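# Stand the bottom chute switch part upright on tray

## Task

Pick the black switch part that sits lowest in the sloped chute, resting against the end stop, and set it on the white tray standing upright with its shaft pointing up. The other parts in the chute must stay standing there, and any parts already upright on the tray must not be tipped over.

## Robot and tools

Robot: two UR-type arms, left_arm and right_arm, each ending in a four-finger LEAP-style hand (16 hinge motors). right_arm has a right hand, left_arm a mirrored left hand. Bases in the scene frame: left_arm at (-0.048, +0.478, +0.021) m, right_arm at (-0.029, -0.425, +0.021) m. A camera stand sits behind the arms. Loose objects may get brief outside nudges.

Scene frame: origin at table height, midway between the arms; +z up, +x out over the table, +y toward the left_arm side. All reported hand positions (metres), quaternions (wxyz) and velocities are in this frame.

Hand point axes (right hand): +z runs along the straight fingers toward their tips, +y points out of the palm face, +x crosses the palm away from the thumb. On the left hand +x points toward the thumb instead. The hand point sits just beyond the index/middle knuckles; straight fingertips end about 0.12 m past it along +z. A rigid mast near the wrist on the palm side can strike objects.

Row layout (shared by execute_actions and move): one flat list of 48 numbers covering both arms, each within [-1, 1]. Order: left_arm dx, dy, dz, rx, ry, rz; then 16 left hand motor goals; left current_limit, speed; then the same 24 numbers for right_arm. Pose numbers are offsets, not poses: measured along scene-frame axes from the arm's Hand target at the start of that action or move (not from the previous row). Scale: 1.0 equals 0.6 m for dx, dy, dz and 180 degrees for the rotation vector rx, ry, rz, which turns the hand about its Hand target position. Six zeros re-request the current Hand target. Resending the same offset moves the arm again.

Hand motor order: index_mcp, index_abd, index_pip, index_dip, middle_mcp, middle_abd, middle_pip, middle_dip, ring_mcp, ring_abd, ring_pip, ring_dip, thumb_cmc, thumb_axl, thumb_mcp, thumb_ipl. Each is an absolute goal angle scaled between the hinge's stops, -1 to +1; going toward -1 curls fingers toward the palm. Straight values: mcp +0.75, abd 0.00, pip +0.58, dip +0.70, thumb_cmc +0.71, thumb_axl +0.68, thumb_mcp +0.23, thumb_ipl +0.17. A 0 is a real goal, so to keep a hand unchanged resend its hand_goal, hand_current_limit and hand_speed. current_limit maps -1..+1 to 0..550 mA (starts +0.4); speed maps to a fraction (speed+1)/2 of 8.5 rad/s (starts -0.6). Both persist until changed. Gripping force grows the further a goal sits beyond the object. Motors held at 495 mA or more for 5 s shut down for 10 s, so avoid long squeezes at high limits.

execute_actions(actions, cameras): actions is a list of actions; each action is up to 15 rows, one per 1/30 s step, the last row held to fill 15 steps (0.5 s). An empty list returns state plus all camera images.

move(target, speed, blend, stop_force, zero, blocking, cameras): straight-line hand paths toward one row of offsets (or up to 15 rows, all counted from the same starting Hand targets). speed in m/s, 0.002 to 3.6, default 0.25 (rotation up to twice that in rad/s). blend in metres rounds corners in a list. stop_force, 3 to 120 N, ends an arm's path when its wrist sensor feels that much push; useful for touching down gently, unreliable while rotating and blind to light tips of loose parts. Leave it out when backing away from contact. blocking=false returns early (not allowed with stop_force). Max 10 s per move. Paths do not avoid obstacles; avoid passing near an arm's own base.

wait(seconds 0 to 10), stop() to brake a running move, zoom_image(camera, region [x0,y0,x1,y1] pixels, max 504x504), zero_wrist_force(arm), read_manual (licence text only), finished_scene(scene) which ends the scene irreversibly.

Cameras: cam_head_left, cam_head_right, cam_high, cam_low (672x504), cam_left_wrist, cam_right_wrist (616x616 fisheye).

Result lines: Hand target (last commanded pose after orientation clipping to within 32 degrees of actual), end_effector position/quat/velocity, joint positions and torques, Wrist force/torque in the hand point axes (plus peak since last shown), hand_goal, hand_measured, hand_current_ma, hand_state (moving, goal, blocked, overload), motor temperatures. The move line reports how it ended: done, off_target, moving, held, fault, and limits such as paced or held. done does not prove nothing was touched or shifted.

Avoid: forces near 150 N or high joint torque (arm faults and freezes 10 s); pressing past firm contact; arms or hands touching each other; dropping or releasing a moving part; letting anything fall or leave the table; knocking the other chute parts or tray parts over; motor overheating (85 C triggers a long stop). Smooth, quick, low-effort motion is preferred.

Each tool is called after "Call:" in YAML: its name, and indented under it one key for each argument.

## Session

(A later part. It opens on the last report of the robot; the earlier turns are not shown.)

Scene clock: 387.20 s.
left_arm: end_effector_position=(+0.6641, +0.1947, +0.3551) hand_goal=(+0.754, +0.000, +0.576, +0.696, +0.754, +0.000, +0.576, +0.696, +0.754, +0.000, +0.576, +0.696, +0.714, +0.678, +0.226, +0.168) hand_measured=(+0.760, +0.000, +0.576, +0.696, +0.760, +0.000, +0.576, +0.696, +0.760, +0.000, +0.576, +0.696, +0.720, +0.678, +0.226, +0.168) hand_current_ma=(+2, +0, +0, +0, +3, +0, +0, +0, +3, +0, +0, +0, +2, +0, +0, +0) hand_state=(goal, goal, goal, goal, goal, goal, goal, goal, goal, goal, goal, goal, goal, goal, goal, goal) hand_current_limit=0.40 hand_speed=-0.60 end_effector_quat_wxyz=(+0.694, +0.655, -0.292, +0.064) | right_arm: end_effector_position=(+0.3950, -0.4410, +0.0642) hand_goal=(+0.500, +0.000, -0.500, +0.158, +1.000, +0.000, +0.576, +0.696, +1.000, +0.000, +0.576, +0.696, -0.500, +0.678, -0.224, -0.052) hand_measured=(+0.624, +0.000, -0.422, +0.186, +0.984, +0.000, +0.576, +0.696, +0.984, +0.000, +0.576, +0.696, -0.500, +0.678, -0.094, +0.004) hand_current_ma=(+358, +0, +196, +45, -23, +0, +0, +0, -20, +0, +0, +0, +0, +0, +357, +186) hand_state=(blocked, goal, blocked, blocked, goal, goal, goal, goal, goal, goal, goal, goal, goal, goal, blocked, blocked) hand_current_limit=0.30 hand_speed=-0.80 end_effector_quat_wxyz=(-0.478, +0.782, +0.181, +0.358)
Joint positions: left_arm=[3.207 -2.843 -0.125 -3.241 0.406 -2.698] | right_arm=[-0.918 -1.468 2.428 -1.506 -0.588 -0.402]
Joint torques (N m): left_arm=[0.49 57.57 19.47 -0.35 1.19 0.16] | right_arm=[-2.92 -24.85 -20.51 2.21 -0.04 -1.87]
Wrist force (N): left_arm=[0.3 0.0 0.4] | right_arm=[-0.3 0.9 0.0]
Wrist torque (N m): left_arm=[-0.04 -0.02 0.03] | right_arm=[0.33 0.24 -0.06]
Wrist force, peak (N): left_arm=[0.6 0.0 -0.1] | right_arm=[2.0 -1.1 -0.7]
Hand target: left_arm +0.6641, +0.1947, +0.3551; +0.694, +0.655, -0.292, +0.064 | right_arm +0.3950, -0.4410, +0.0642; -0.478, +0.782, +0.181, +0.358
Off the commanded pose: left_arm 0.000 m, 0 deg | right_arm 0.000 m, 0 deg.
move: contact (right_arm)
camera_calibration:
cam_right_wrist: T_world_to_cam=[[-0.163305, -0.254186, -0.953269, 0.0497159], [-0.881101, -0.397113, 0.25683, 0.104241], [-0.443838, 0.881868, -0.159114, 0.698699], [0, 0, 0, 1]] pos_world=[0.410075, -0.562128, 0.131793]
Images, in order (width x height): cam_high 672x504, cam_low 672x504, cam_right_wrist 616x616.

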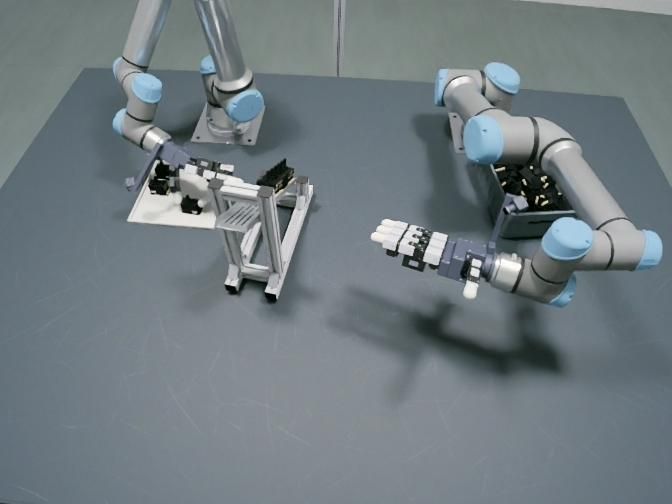

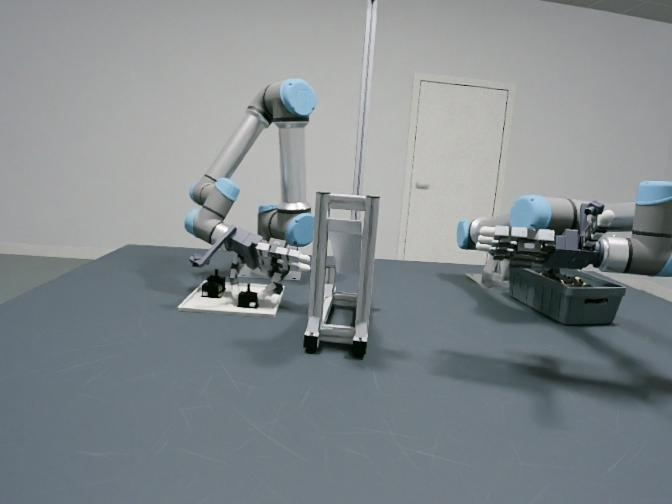

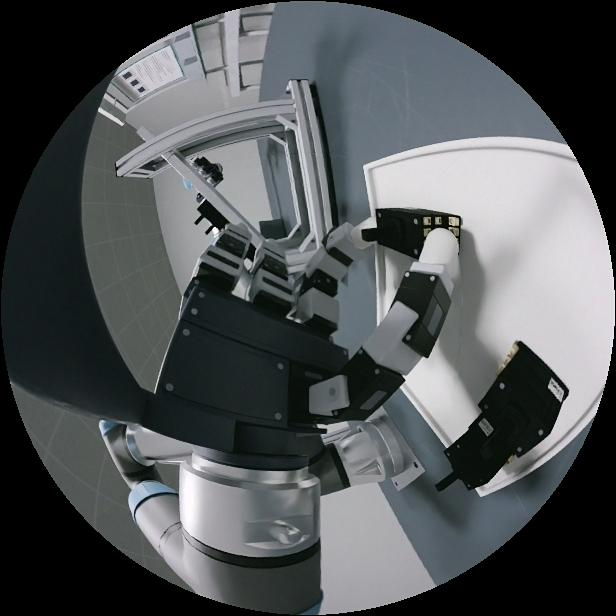

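Call:
move:
  target: [0,0,0,0,0,0,0.754,0,0.576,0.696,0.754,0,0.576,0.696,0.754,0,0.576,0.696,0.714,0.678,0.226,0.168,0.4,-0.6,0,0,-0.0035,0,0,0,0.50,0,-0.50,0.158,1.0,0,0.576,0.696,1.0,0,0.576,0.696,-0.5,0.677,-0.224,-0.053,0.3,-0.8]
  speed: 0.01
  cameras: ["cam_low","cam_right_wrist"]

Call:
zoom_image:
  camera: "cam_low"
  region: [180, 210, 300, 330]

Call:
zoom_image:
  camera: "cam_right_wrist"
  region: [340, 140, 500, 300]

Scene clock: 391.93 s.
left_arm: end_effector_position=(+0.6641, +0.1947, +0.3551) hand_goal=(+0.754, +0.000, +0.576, +0.696, +0.754, +0.000, +0.576, +0.696, +0.754, +0.000, +0.576, +0.696, +0.714, +0.678, +0.226, +0.168) hand_measured=(+0.760, +0.000, +0.576, +0.696, +0.760, +0.000, +0.576, +0.696, +0.760, +0.000, +0.576, +0.696, +0.720, +0.678, +0.226, +0.168) hand_current_ma=(+2, +0, +0, +0, +3, +0, +0, +0, +3, +0, +0, +0, +2, +0, +0, +0) hand_state=(goal, goal, goal, goal, goal, goal, goal, goal, goal, goal, goal, goal, goal, goal, goal, goal) hand_current_limit=0.40 hand_speed=-0.60 end_effector_quat_wxyz=(+0.694, +0.655, -0.292, +0.064) | right_arm: end_effector_position=(+0.3950, -0.4410, +0.0620) hand_goal=(+0.500, +0.000, -0.500, +0.158, +1.000, +0.000, +0.576, +0.696, +1.000, +0.000, +0.576, +0.696, -0.500, +0.678, -0.224, -0.052) hand_measured=(+0.624, +0.000, -0.424, +0.174, +0.984, +0.000, +0.576, +0.696, +0.984, +0.000, +0.576, +0.696, -0.512, +0.670, -0.094, +0.004) hand_current_ma=(+357, +0, +190, +19, -23, +0, +0, +0, -20, +0, +0, +0, -14, -10, +357, +186) hand_state=(blocked, goal, blocked, goal, goal, goal, goal, goal, goal, goal, goal, goal, goal, goal, blocked, blocked) hand_current_limit=0.30 hand_speed=-0.80 end_effector_quat_wxyz=(-0.478, +0.782, +0.181, +0.358)
Joint positions: left_arm=[3.207 -2.843 -0.125 -3.241 0.406 -2.698] | right_arm=[-0.918 -1.461 2.43 -1.515 -0.588 -0.402]
Joint torques (N m): left_arm=[0.56 58.43 19.16 -0.41 1.35 0.18] | right_arm=[-3.49 -16.19 -2 -1.33 -0.23 -1.77]
Wrist force (N): left_arm=[0.4 0.0 -0.1] | right_arm=[3.5 -3.2 -2.1]
Wrist torque (N m): left_arm=[0.01 -0.05 0.04] | right_arm=[0.28 0.24 -0.03]
Wrist force, peak (N): left_arm=[0.4 -0.5 0.5] | right_arm=[3.8 -3.5 -2.1]
Hand target: left_arm +0.6641, +0.1947, +0.3551; +0.694, +0.655, -0.292, +0.064 | right_arm +0.3950, -0.4410, +0.0621; -0.478, +0.782, +0.181, +0.358
Off the commanded pose: left_arm 0.000 m, 0 deg | right_arm 0.000 m, 0 deg.
move: done
camera_calibration:
cam_right_wrist: T_world_to_cam=[[-0.163247, -0.254264, -0.953258, 0.0476455], [-0.881116, -0.397094, 0.25681, 0.1048], [-0.443831, 0.881854, -0.159211, 0.698367], [0, 0, 0, 1]] pos_world=[0.410075, -0.562128, 0.129693]
Images, in order (width x height): cam_low 672x504, cam_right_wrist 616x616.

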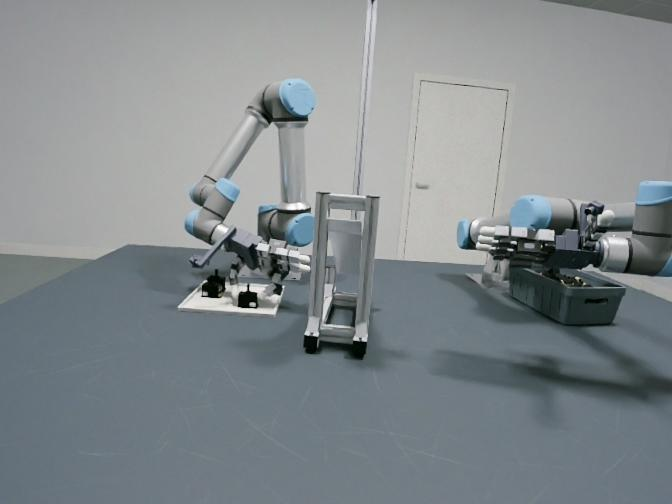

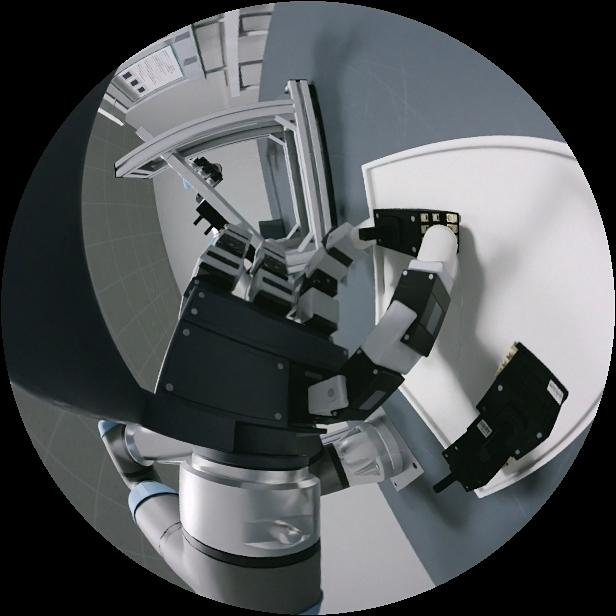

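Scaled by 4.200 from the camera's 672x504 image, which has a finer 960x720 frame.

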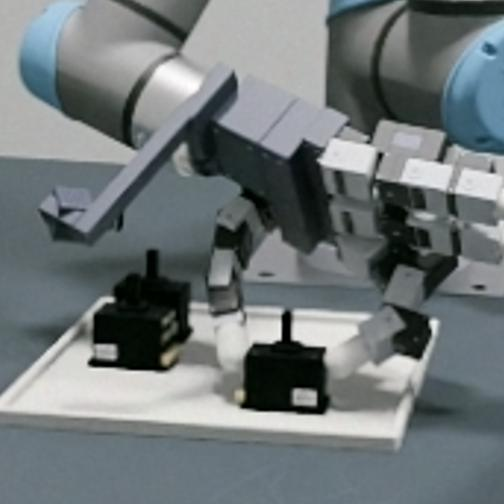

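Scaled by 3.150 from the camera's 616x616 image, which has a finer 880x880 frame.

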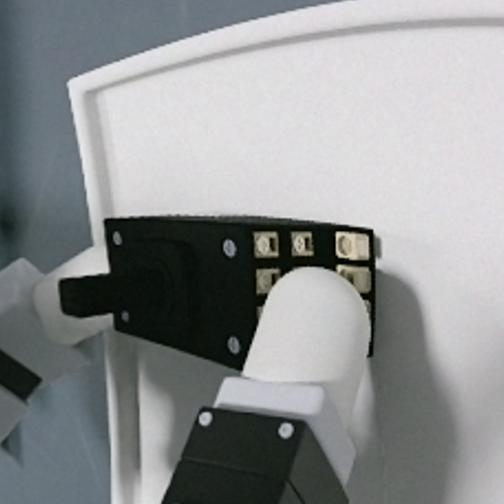

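Call:
execute_actions:
  actions:
    - [[0,0,0,0,0,0,0.754,0,0.576,0.696,0.754,0,0.576,0.696,0.754,0,0.576,0.696,0.714,0.678,0.226,0.168,0.4,-0.6,0,0,0.002,0,0,0,0.59,0,-0.43,0.178,1.0,0,0.576,0.696,1.0,0,0.576,0.696,-0.5,0.677,-0.13,-0.01,0.3,-0.9]]
    - [[0,0,0,0,0,0,0.754,0,0.576,0.696,0.754,0,0.576,0.696,0.754,0,0.576,0.696,0.714,0.678,0.226,0.168,0.4,-0.6,0,0,0,0,0,0,0.66,0,-0.40,0.19,1.0,0,0.576,0.696,1.0,0,0.576,0.696,-0.5,0.677,-0.06,0.015,0.3,-0.9]]
  cameras: ["cam_low","cam_right_wrist"]

Call:
zoom_image:
  camera: "cam_low"
  region: [180, 210, 300, 330]

Call:
zoom_image:
  camera: "cam_right_wrist"
  region: [340, 140, 500, 300]

Scene clock: 399.60 s.
left_arm: end_effector_position=(+0.6641, +0.1947, +0.3551) hand_goal=(+0.754, +0.000, +0.576, +0.696, +0.754, +0.000, +0.576, +0.696, +0.754, +0.000, +0.576, +0.696, +0.714, +0.678, +0.226, +0.168) hand_measured=(+0.760, +0.000, +0.576, +0.696, +0.760, +0.000, +0.576, +0.696, +0.760, +0.000, +0.576, +0.696, +0.720, +0.678, +0.226, +0.168) hand_current_ma=(+2, +0, +0, +0, +3, +0, +0, +0, +3, +0, +0, +0, +2, +0, +0, +0) hand_state=(goal, goal, goal, goal, goal, goal, goal, goal, goal, goal, goal, goal, goal, goal, goal, goal) hand_current_limit=0.40 hand_speed=-0.60 end_effector_quat_wxyz=(+0.694, +0.655, -0.292, +0.064) | right_arm: end_effector_position=(+0.3950, -0.4410, +0.0633) hand_goal=(+0.660, +0.000, -0.400, +0.190, +1.000, +0.000, +0.576, +0.696, +1.000, +0.000, +0.576, +0.696, -0.500, +0.678, -0.060, +0.016) hand_measured=(+0.648, +0.000, -0.402, +0.192, +0.984, +0.000, +0.576, +0.696, +0.984, +0.000, +0.576, +0.696, -0.498, +0.678, -0.062, +0.016) hand_current_ma=(-14, +0, +0, +0, -23, +0, +0, +0, -20, +0, +0, +0, +1, +0, -1, +0) hand_state=(goal, goal, goal, goal, goal, goal, goal, goal, goal, goal, goal, goal, goal, goal, goal, goal) hand_current_limit=0.30 hand_speed=-0.90 end_effector_quat_wxyz=(-0.478, +0.782, +0.181, +0.358)
Joint positions: left_arm=[3.207 -2.843 -0.125 -3.241 0.406 -2.698] | right_arm=[-0.918 -1.465 2.429 -1.51 -0.588 -0.402]
Joint torques (N m): left_arm=[0.92 57.58 18.75 -0.45 1.42 0.22] | right_arm=[-3.09 -8.99 -1.03 -2.34 -0.13 1.34]
Wrist force (N): left_arm=[0.2 0.3 0.5] | right_arm=[0.0 0.8 -0.2]
Wrist torque (N m): left_arm=[0.00 -0.01 0.02] | right_arm=[0.32 0.21 -0.04]
Wrist force, peak (N): left_arm=[0.6 0.2 0.4] | right_arm=[3.9 -3.8 -2.1]
Hand target: left_arm +0.6641, +0.1947, +0.3551; +0.694, +0.655, -0.292, +0.064 | right_arm +0.3950, -0.4410, +0.0633; -0.478, +0.782, +0.181, +0.358
Off the commanded pose: left_arm 0.000 m, 0 deg | right_arm 0.000 m, 0 deg.
camera_calibration:
cam_right_wrist: T_world_to_cam=[[-0.163288, -0.254179, -0.953273, 0.048856], [-0.881105, -0.397117, 0.256813, 0.104474], [-0.443837, 0.881868, -0.159114, 0.698556], [0, 0, 0, 1]] pos_world=[0.410075, -0.562128, 0.130893]
Images, in order (width x height): cam_low 672x504, cam_right_wrist 616x616.

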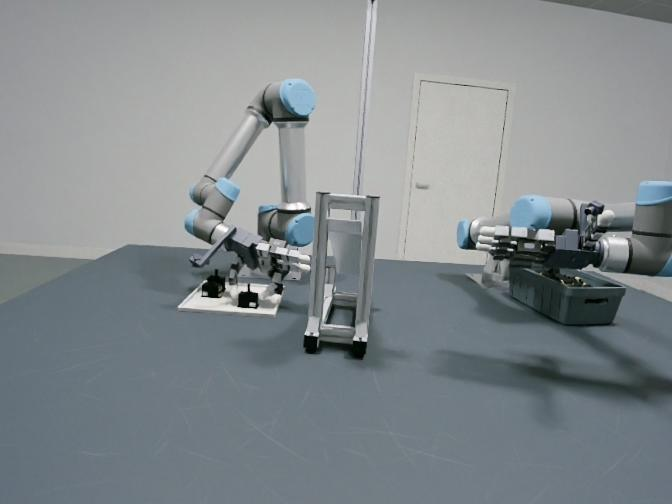

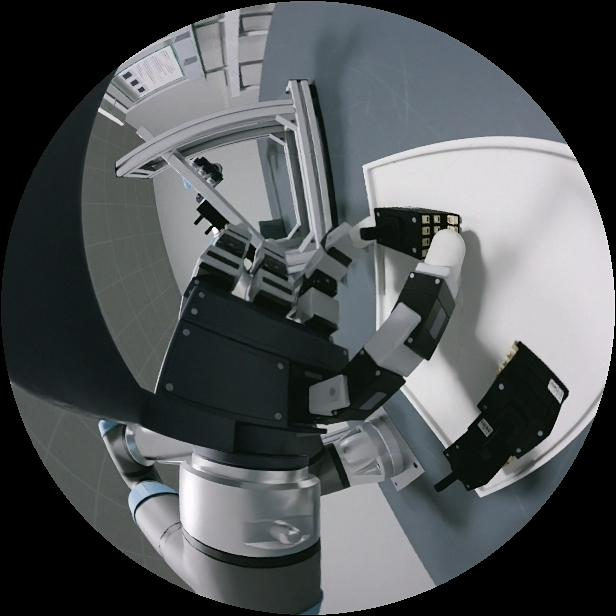

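Scaled by 4.200 from the camera's 672x504 image, which has a finer 960x720 frame.

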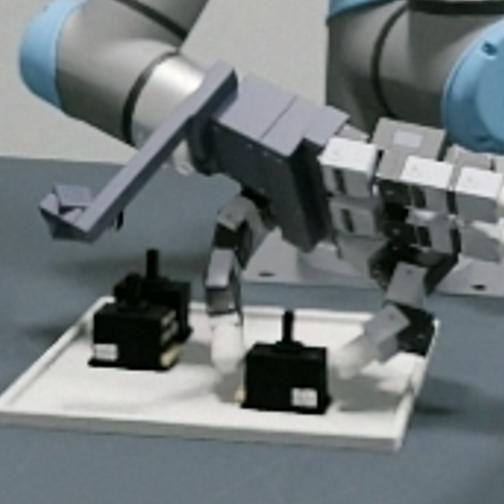

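Scaled by 3.150 from the camera's 616x616 image, which has a finer 880x880 frame.

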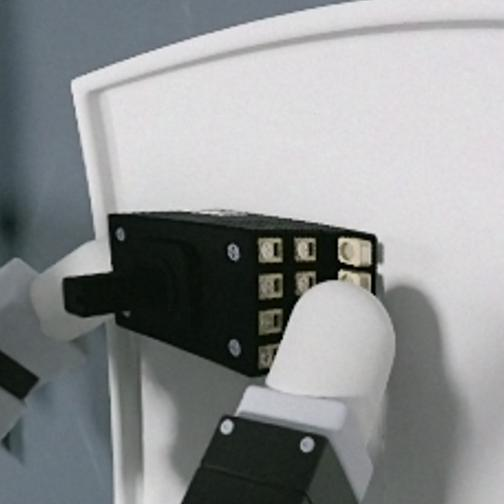

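Call:
move:
  target: [0,0,0,0,0,0,0.754,0,0.576,0.696,0.754,0,0.576,0.696,0.754,0,0.576,0.696,0.714,0.678,0.226,0.168,0.4,-0.6,0,0,0.0,0,0,0,0.753,0,-0.2,0.188,1.0,0,0.576,0.696,1.0,0,0.576,0.696,-0.5,0.677,0.06,0.015,0.3,-0.8]
  speed: 0.05

Call:
move:
  target: [0,0,0,0,0,0,0.754,0,0.576,0.696,0.754,0,0.576,0.696,0.754,0,0.576,0.696,0.714,0.678,0.226,0.168,0.4,-0.6,-0.01,0,0.25,0,0,0,0.753,0,-0.2,0.188,1.0,0,0.576,0.696,1.0,0,0.576,0.696,-0.5,0.677,0.06,0.015,0.3,-0.8]
  speed: 0.1
  cameras: ["all"]

Call:
zoom_image:
  camera: "cam_low"
  region: [180, 210, 300, 330]

Call:
zoom_image:
  camera: "cam_high"
  region: [120, 130, 320, 300]

Scene clock: 404.83 s.
left_arm: end_effector_position=(+0.6641, +0.1947, +0.3551) hand_goal=(+0.754, +0.000, +0.576, +0.696, +0.754, +0.000, +0.576, +0.696, +0.754, +0.000, +0.576, +0.696, +0.714, +0.678, +0.226, +0.168) hand_measured=(+0.760, +0.000, +0.576, +0.696, +0.760, +0.000, +0.576, +0.696, +0.760, +0.000, +0.576, +0.696, +0.720, +0.678, +0.226, +0.168) hand_current_ma=(+2, +0, +0, +0, +3, +0, +0, +0, +3, +0, +0, +0, +2, +0, +0, +0) hand_state=(goal, goal, goal, goal, goal, goal, goal, goal, goal, goal, goal, goal, goal, goal, goal, goal) hand_current_limit=0.40 hand_speed=-0.60 end_effector_quat_wxyz=(+0.694, +0.655, -0.292, +0.064) | right_arm: end_effector_position=(+0.3950, -0.4410, +0.0633) hand_goal=(+0.754, +0.000, -0.200, +0.188, +1.000, +0.000, +0.576, +0.696, +1.000, +0.000, +0.576, +0.696, -0.500, +0.678, +0.060, +0.016) hand_measured=(+0.742, +0.000, -0.204, +0.190, +0.984, +0.000, +0.576, +0.696, +0.984, +0.000, +0.576, +0.696, -0.498, +0.678, +0.058, +0.016) hand_current_ma=(-16, +0, -2, +1, -23, +0, +0, +0, -20, +0, +0, +0, +2, +0, -2, +0) hand_state=(goal, goal, goal, goal, goal, goal, goal, goal, goal, goal, goal, goal, goal, goal, goal, goal) hand_current_limit=0.30 hand_speed=-0.80 end_effector_quat_wxyz=(-0.478, +0.782, +0.181, +0.358)
Joint positions: left_arm=[3.207 -2.843 -0.125 -3.241 0.406 -2.698] | right_arm=[-0.918 -1.465 2.429 -1.51 -0.588 -0.402]
Joint torques (N m): left_arm=[0.71 57.14 19.16 -0.5 1.37 0.23] | right_arm=[-2.29 -8.71 -1.29 0.38 -0.19 -0.02]
Wrist force (N): left_arm=[-0.1 0.0 -0.1] | right_arm=[0.0 0.9 0.0]
Wrist torque (N m): left_arm=[0.00 0.01 0.00] | right_arm=[0.31 0.21 -0.05]
Wrist force, peak (N): left_arm=[-0.2 0.5 0.5] | right_arm=[-0.4 1.1 0.0]
Hand target: left_arm +0.6641, +0.1947, +0.3551; +0.694, +0.655, -0.292, +0.064 | right_arm +0.3950, -0.4410, +0.0633; -0.478, +0.782, +0.181, +0.358
Off the commanded pose: left_arm 0.000 m, 0 deg | right_arm 0.000 m, 0 deg.
move: done

Scene clock: 406.80 s.
left_arm: end_effector_position=(+0.6641, +0.1947, +0.3551) hand_goal=(+0.754, +0.000, +0.576, +0.696, +0.754, +0.000, +0.576, +0.696, +0.754, +0.000, +0.576, +0.696, +0.714, +0.678, +0.226, +0.168) hand_measured=(+0.760, +0.000, +0.576, +0.696, +0.760, +0.000, +0.576, +0.696, +0.760, +0.000, +0.576, +0.696, +0.720, +0.678, +0.226, +0.168) hand_current_ma=(+2, +0, +0, +0, +3, +0, +0, +0, +3, +0, +0, +0, +2, +0, +0, +0) hand_state=(goal, goal, goal, goal, goal, goal, goal, goal, goal, goal, goal, goal, goal, goal, goal, goal) hand_current_limit=0.40 hand_speed=-0.60 end_effector_quat_wxyz=(+0.694, +0.655, -0.292, +0.064) | right_arm: end_effector_position=(+0.3890, -0.4410, +0.2132) hand_goal=(+0.754, +0.000, -0.200, +0.188, +1.000, +0.000, +0.576, +0.696, +1.000, +0.000, +0.576, +0.696, -0.500, +0.678, +0.060, +0.016) hand_measured=(+0.742, +0.000, -0.204, +0.190, +0.984, +0.000, +0.576, +0.696, +0.986, +0.000, +0.576, +0.696, -0.496, +0.678, +0.058, +0.016) hand_current_ma=(-15, +0, -2, +1, -22, +0, +0, +0, -19, +0, +0, +0, +2, +0, -2, +0) hand_state=(goal, goal, goal, goal, goal, goal, goal, goal, goal, goal, goal, goal, goal, goal, goal, goal) hand_current_limit=0.30 hand_speed=-0.80 end_effector_quat_wxyz=(-0.478, +0.782, +0.181, +0.358)
Joint positions: left_arm=[3.207 -2.843 -0.125 -3.241 0.406 -2.698] | right_arm=[-0.934 -1.79 2.221 -0.965 -0.602 -0.416]
Joint torques (N m): left_arm=[1.23 57.86 18.7 -0.44 1.46 0.2] | right_arm=[2.5 -8.56 -13.27 -0.04 1.42 0.53]
Wrist force (N): left_arm=[0.2 -0.1 0.1] | right_arm=[-0.2 0.7 -0.2]
Wrist torque (N m): left_arm=[-0.03 -0.02 0.02] | right_arm=[0.31 0.23 0.01]
Wrist force, peak (N): left_arm=[-0.1 0.0 0.7] | right_arm=[-0.7 1.5 0.1]
Hand target: left_arm +0.6641, +0.1947, +0.3551; +0.694, +0.655, -0.292, +0.064 | right_arm +0.3890, -0.4410, +0.2133; -0.478, +0.782, +0.181, +0.358
Off the commanded pose: left_arm 0.000 m, 0 deg | right_arm 0.000 m, 0 deg.
move: done
camera_calibration:
cam_right_wrist: T_world_to_cam=[[-0.16307, -0.254418, -0.953247, 0.190638], [-0.881137, -0.397105, 0.25672, 0.0607107], [-0.443854, 0.881804, -0.159421, 0.719817], [0, 0, 0, 1]] pos_world=[0.404075, -0.562128, 0.280893]

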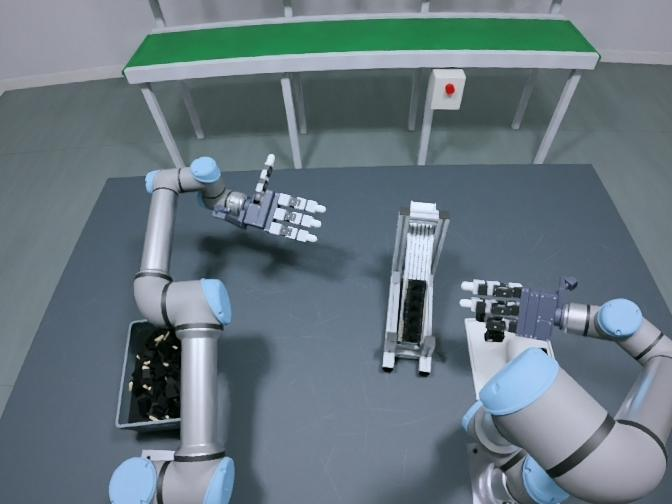

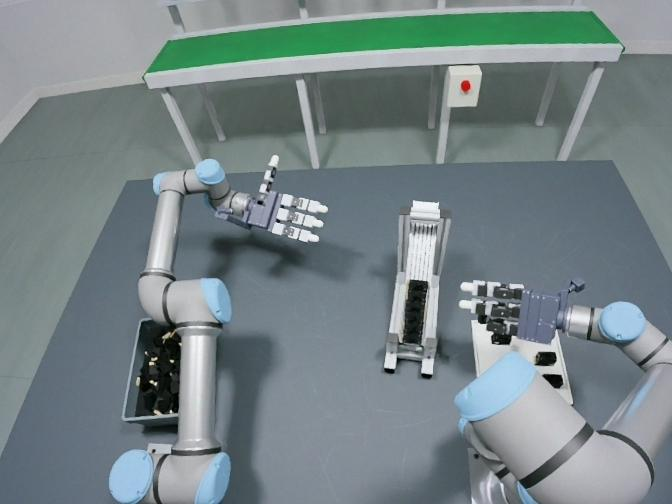

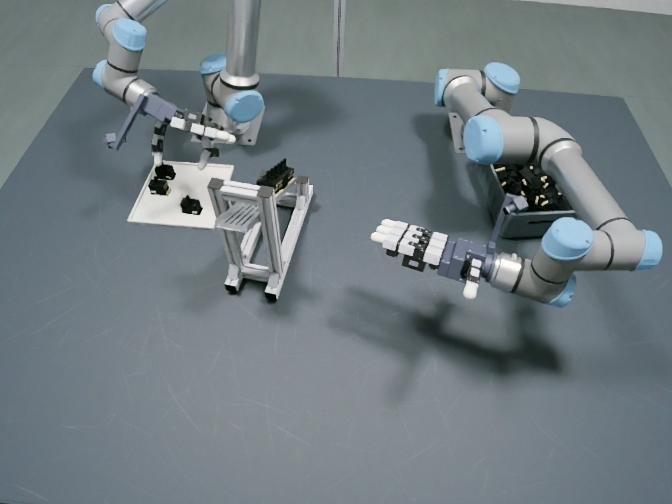

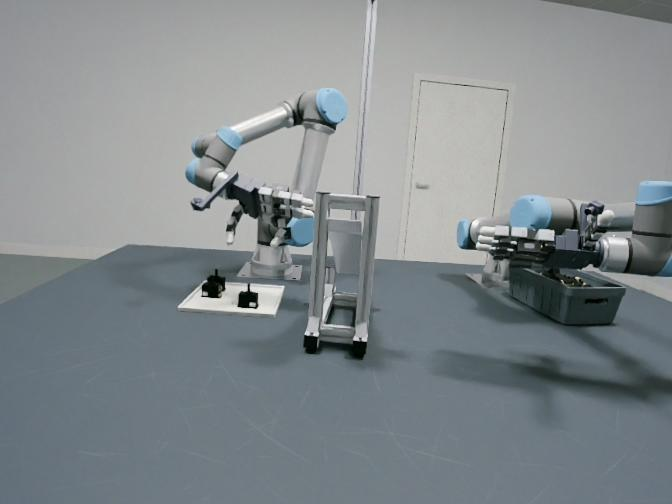

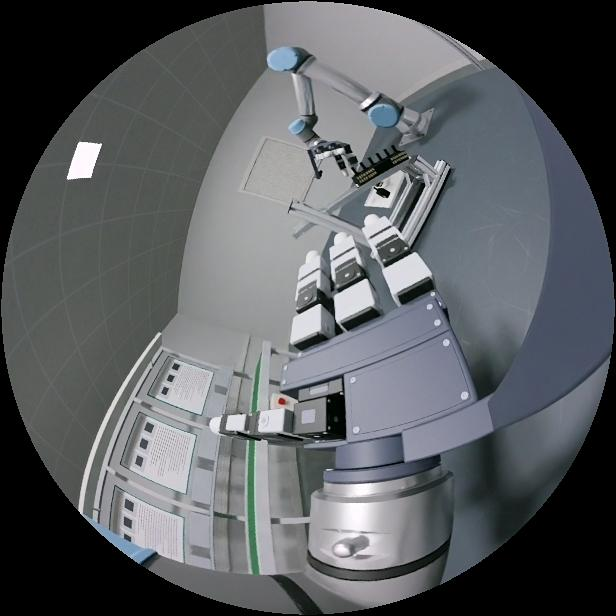

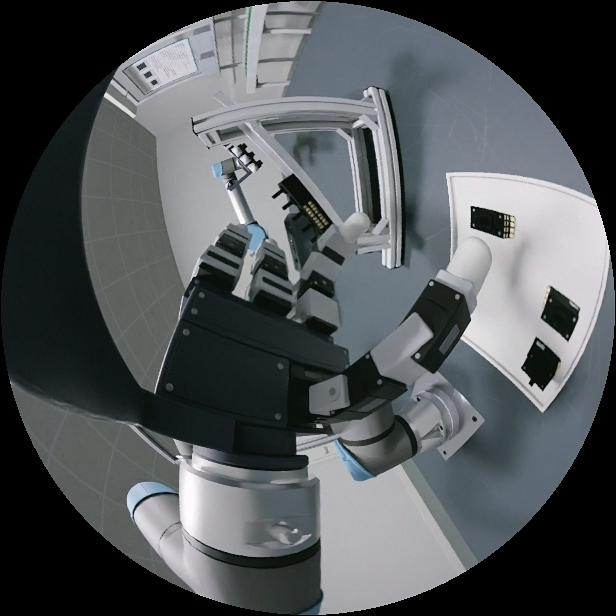

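Scaled by 4.200 from the camera's 672x504 image, which has a finer 960x720 frame.

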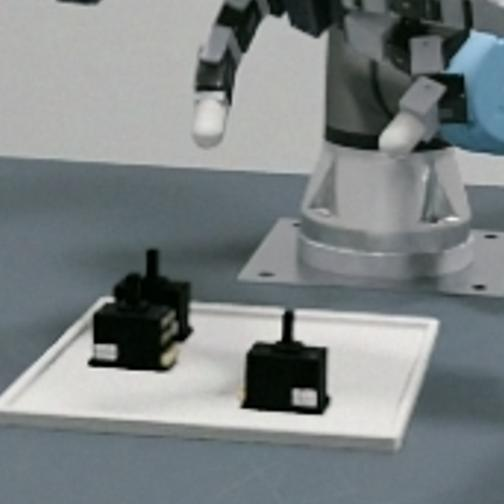

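Scaled by 2.520 from the camera's 672x504 image, which has a finer 960x720 frame.

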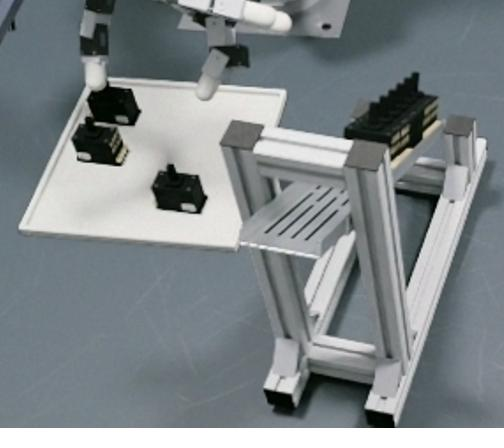

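Call:
finished_scene:
  scene: 1

The scene is finished: the task was done.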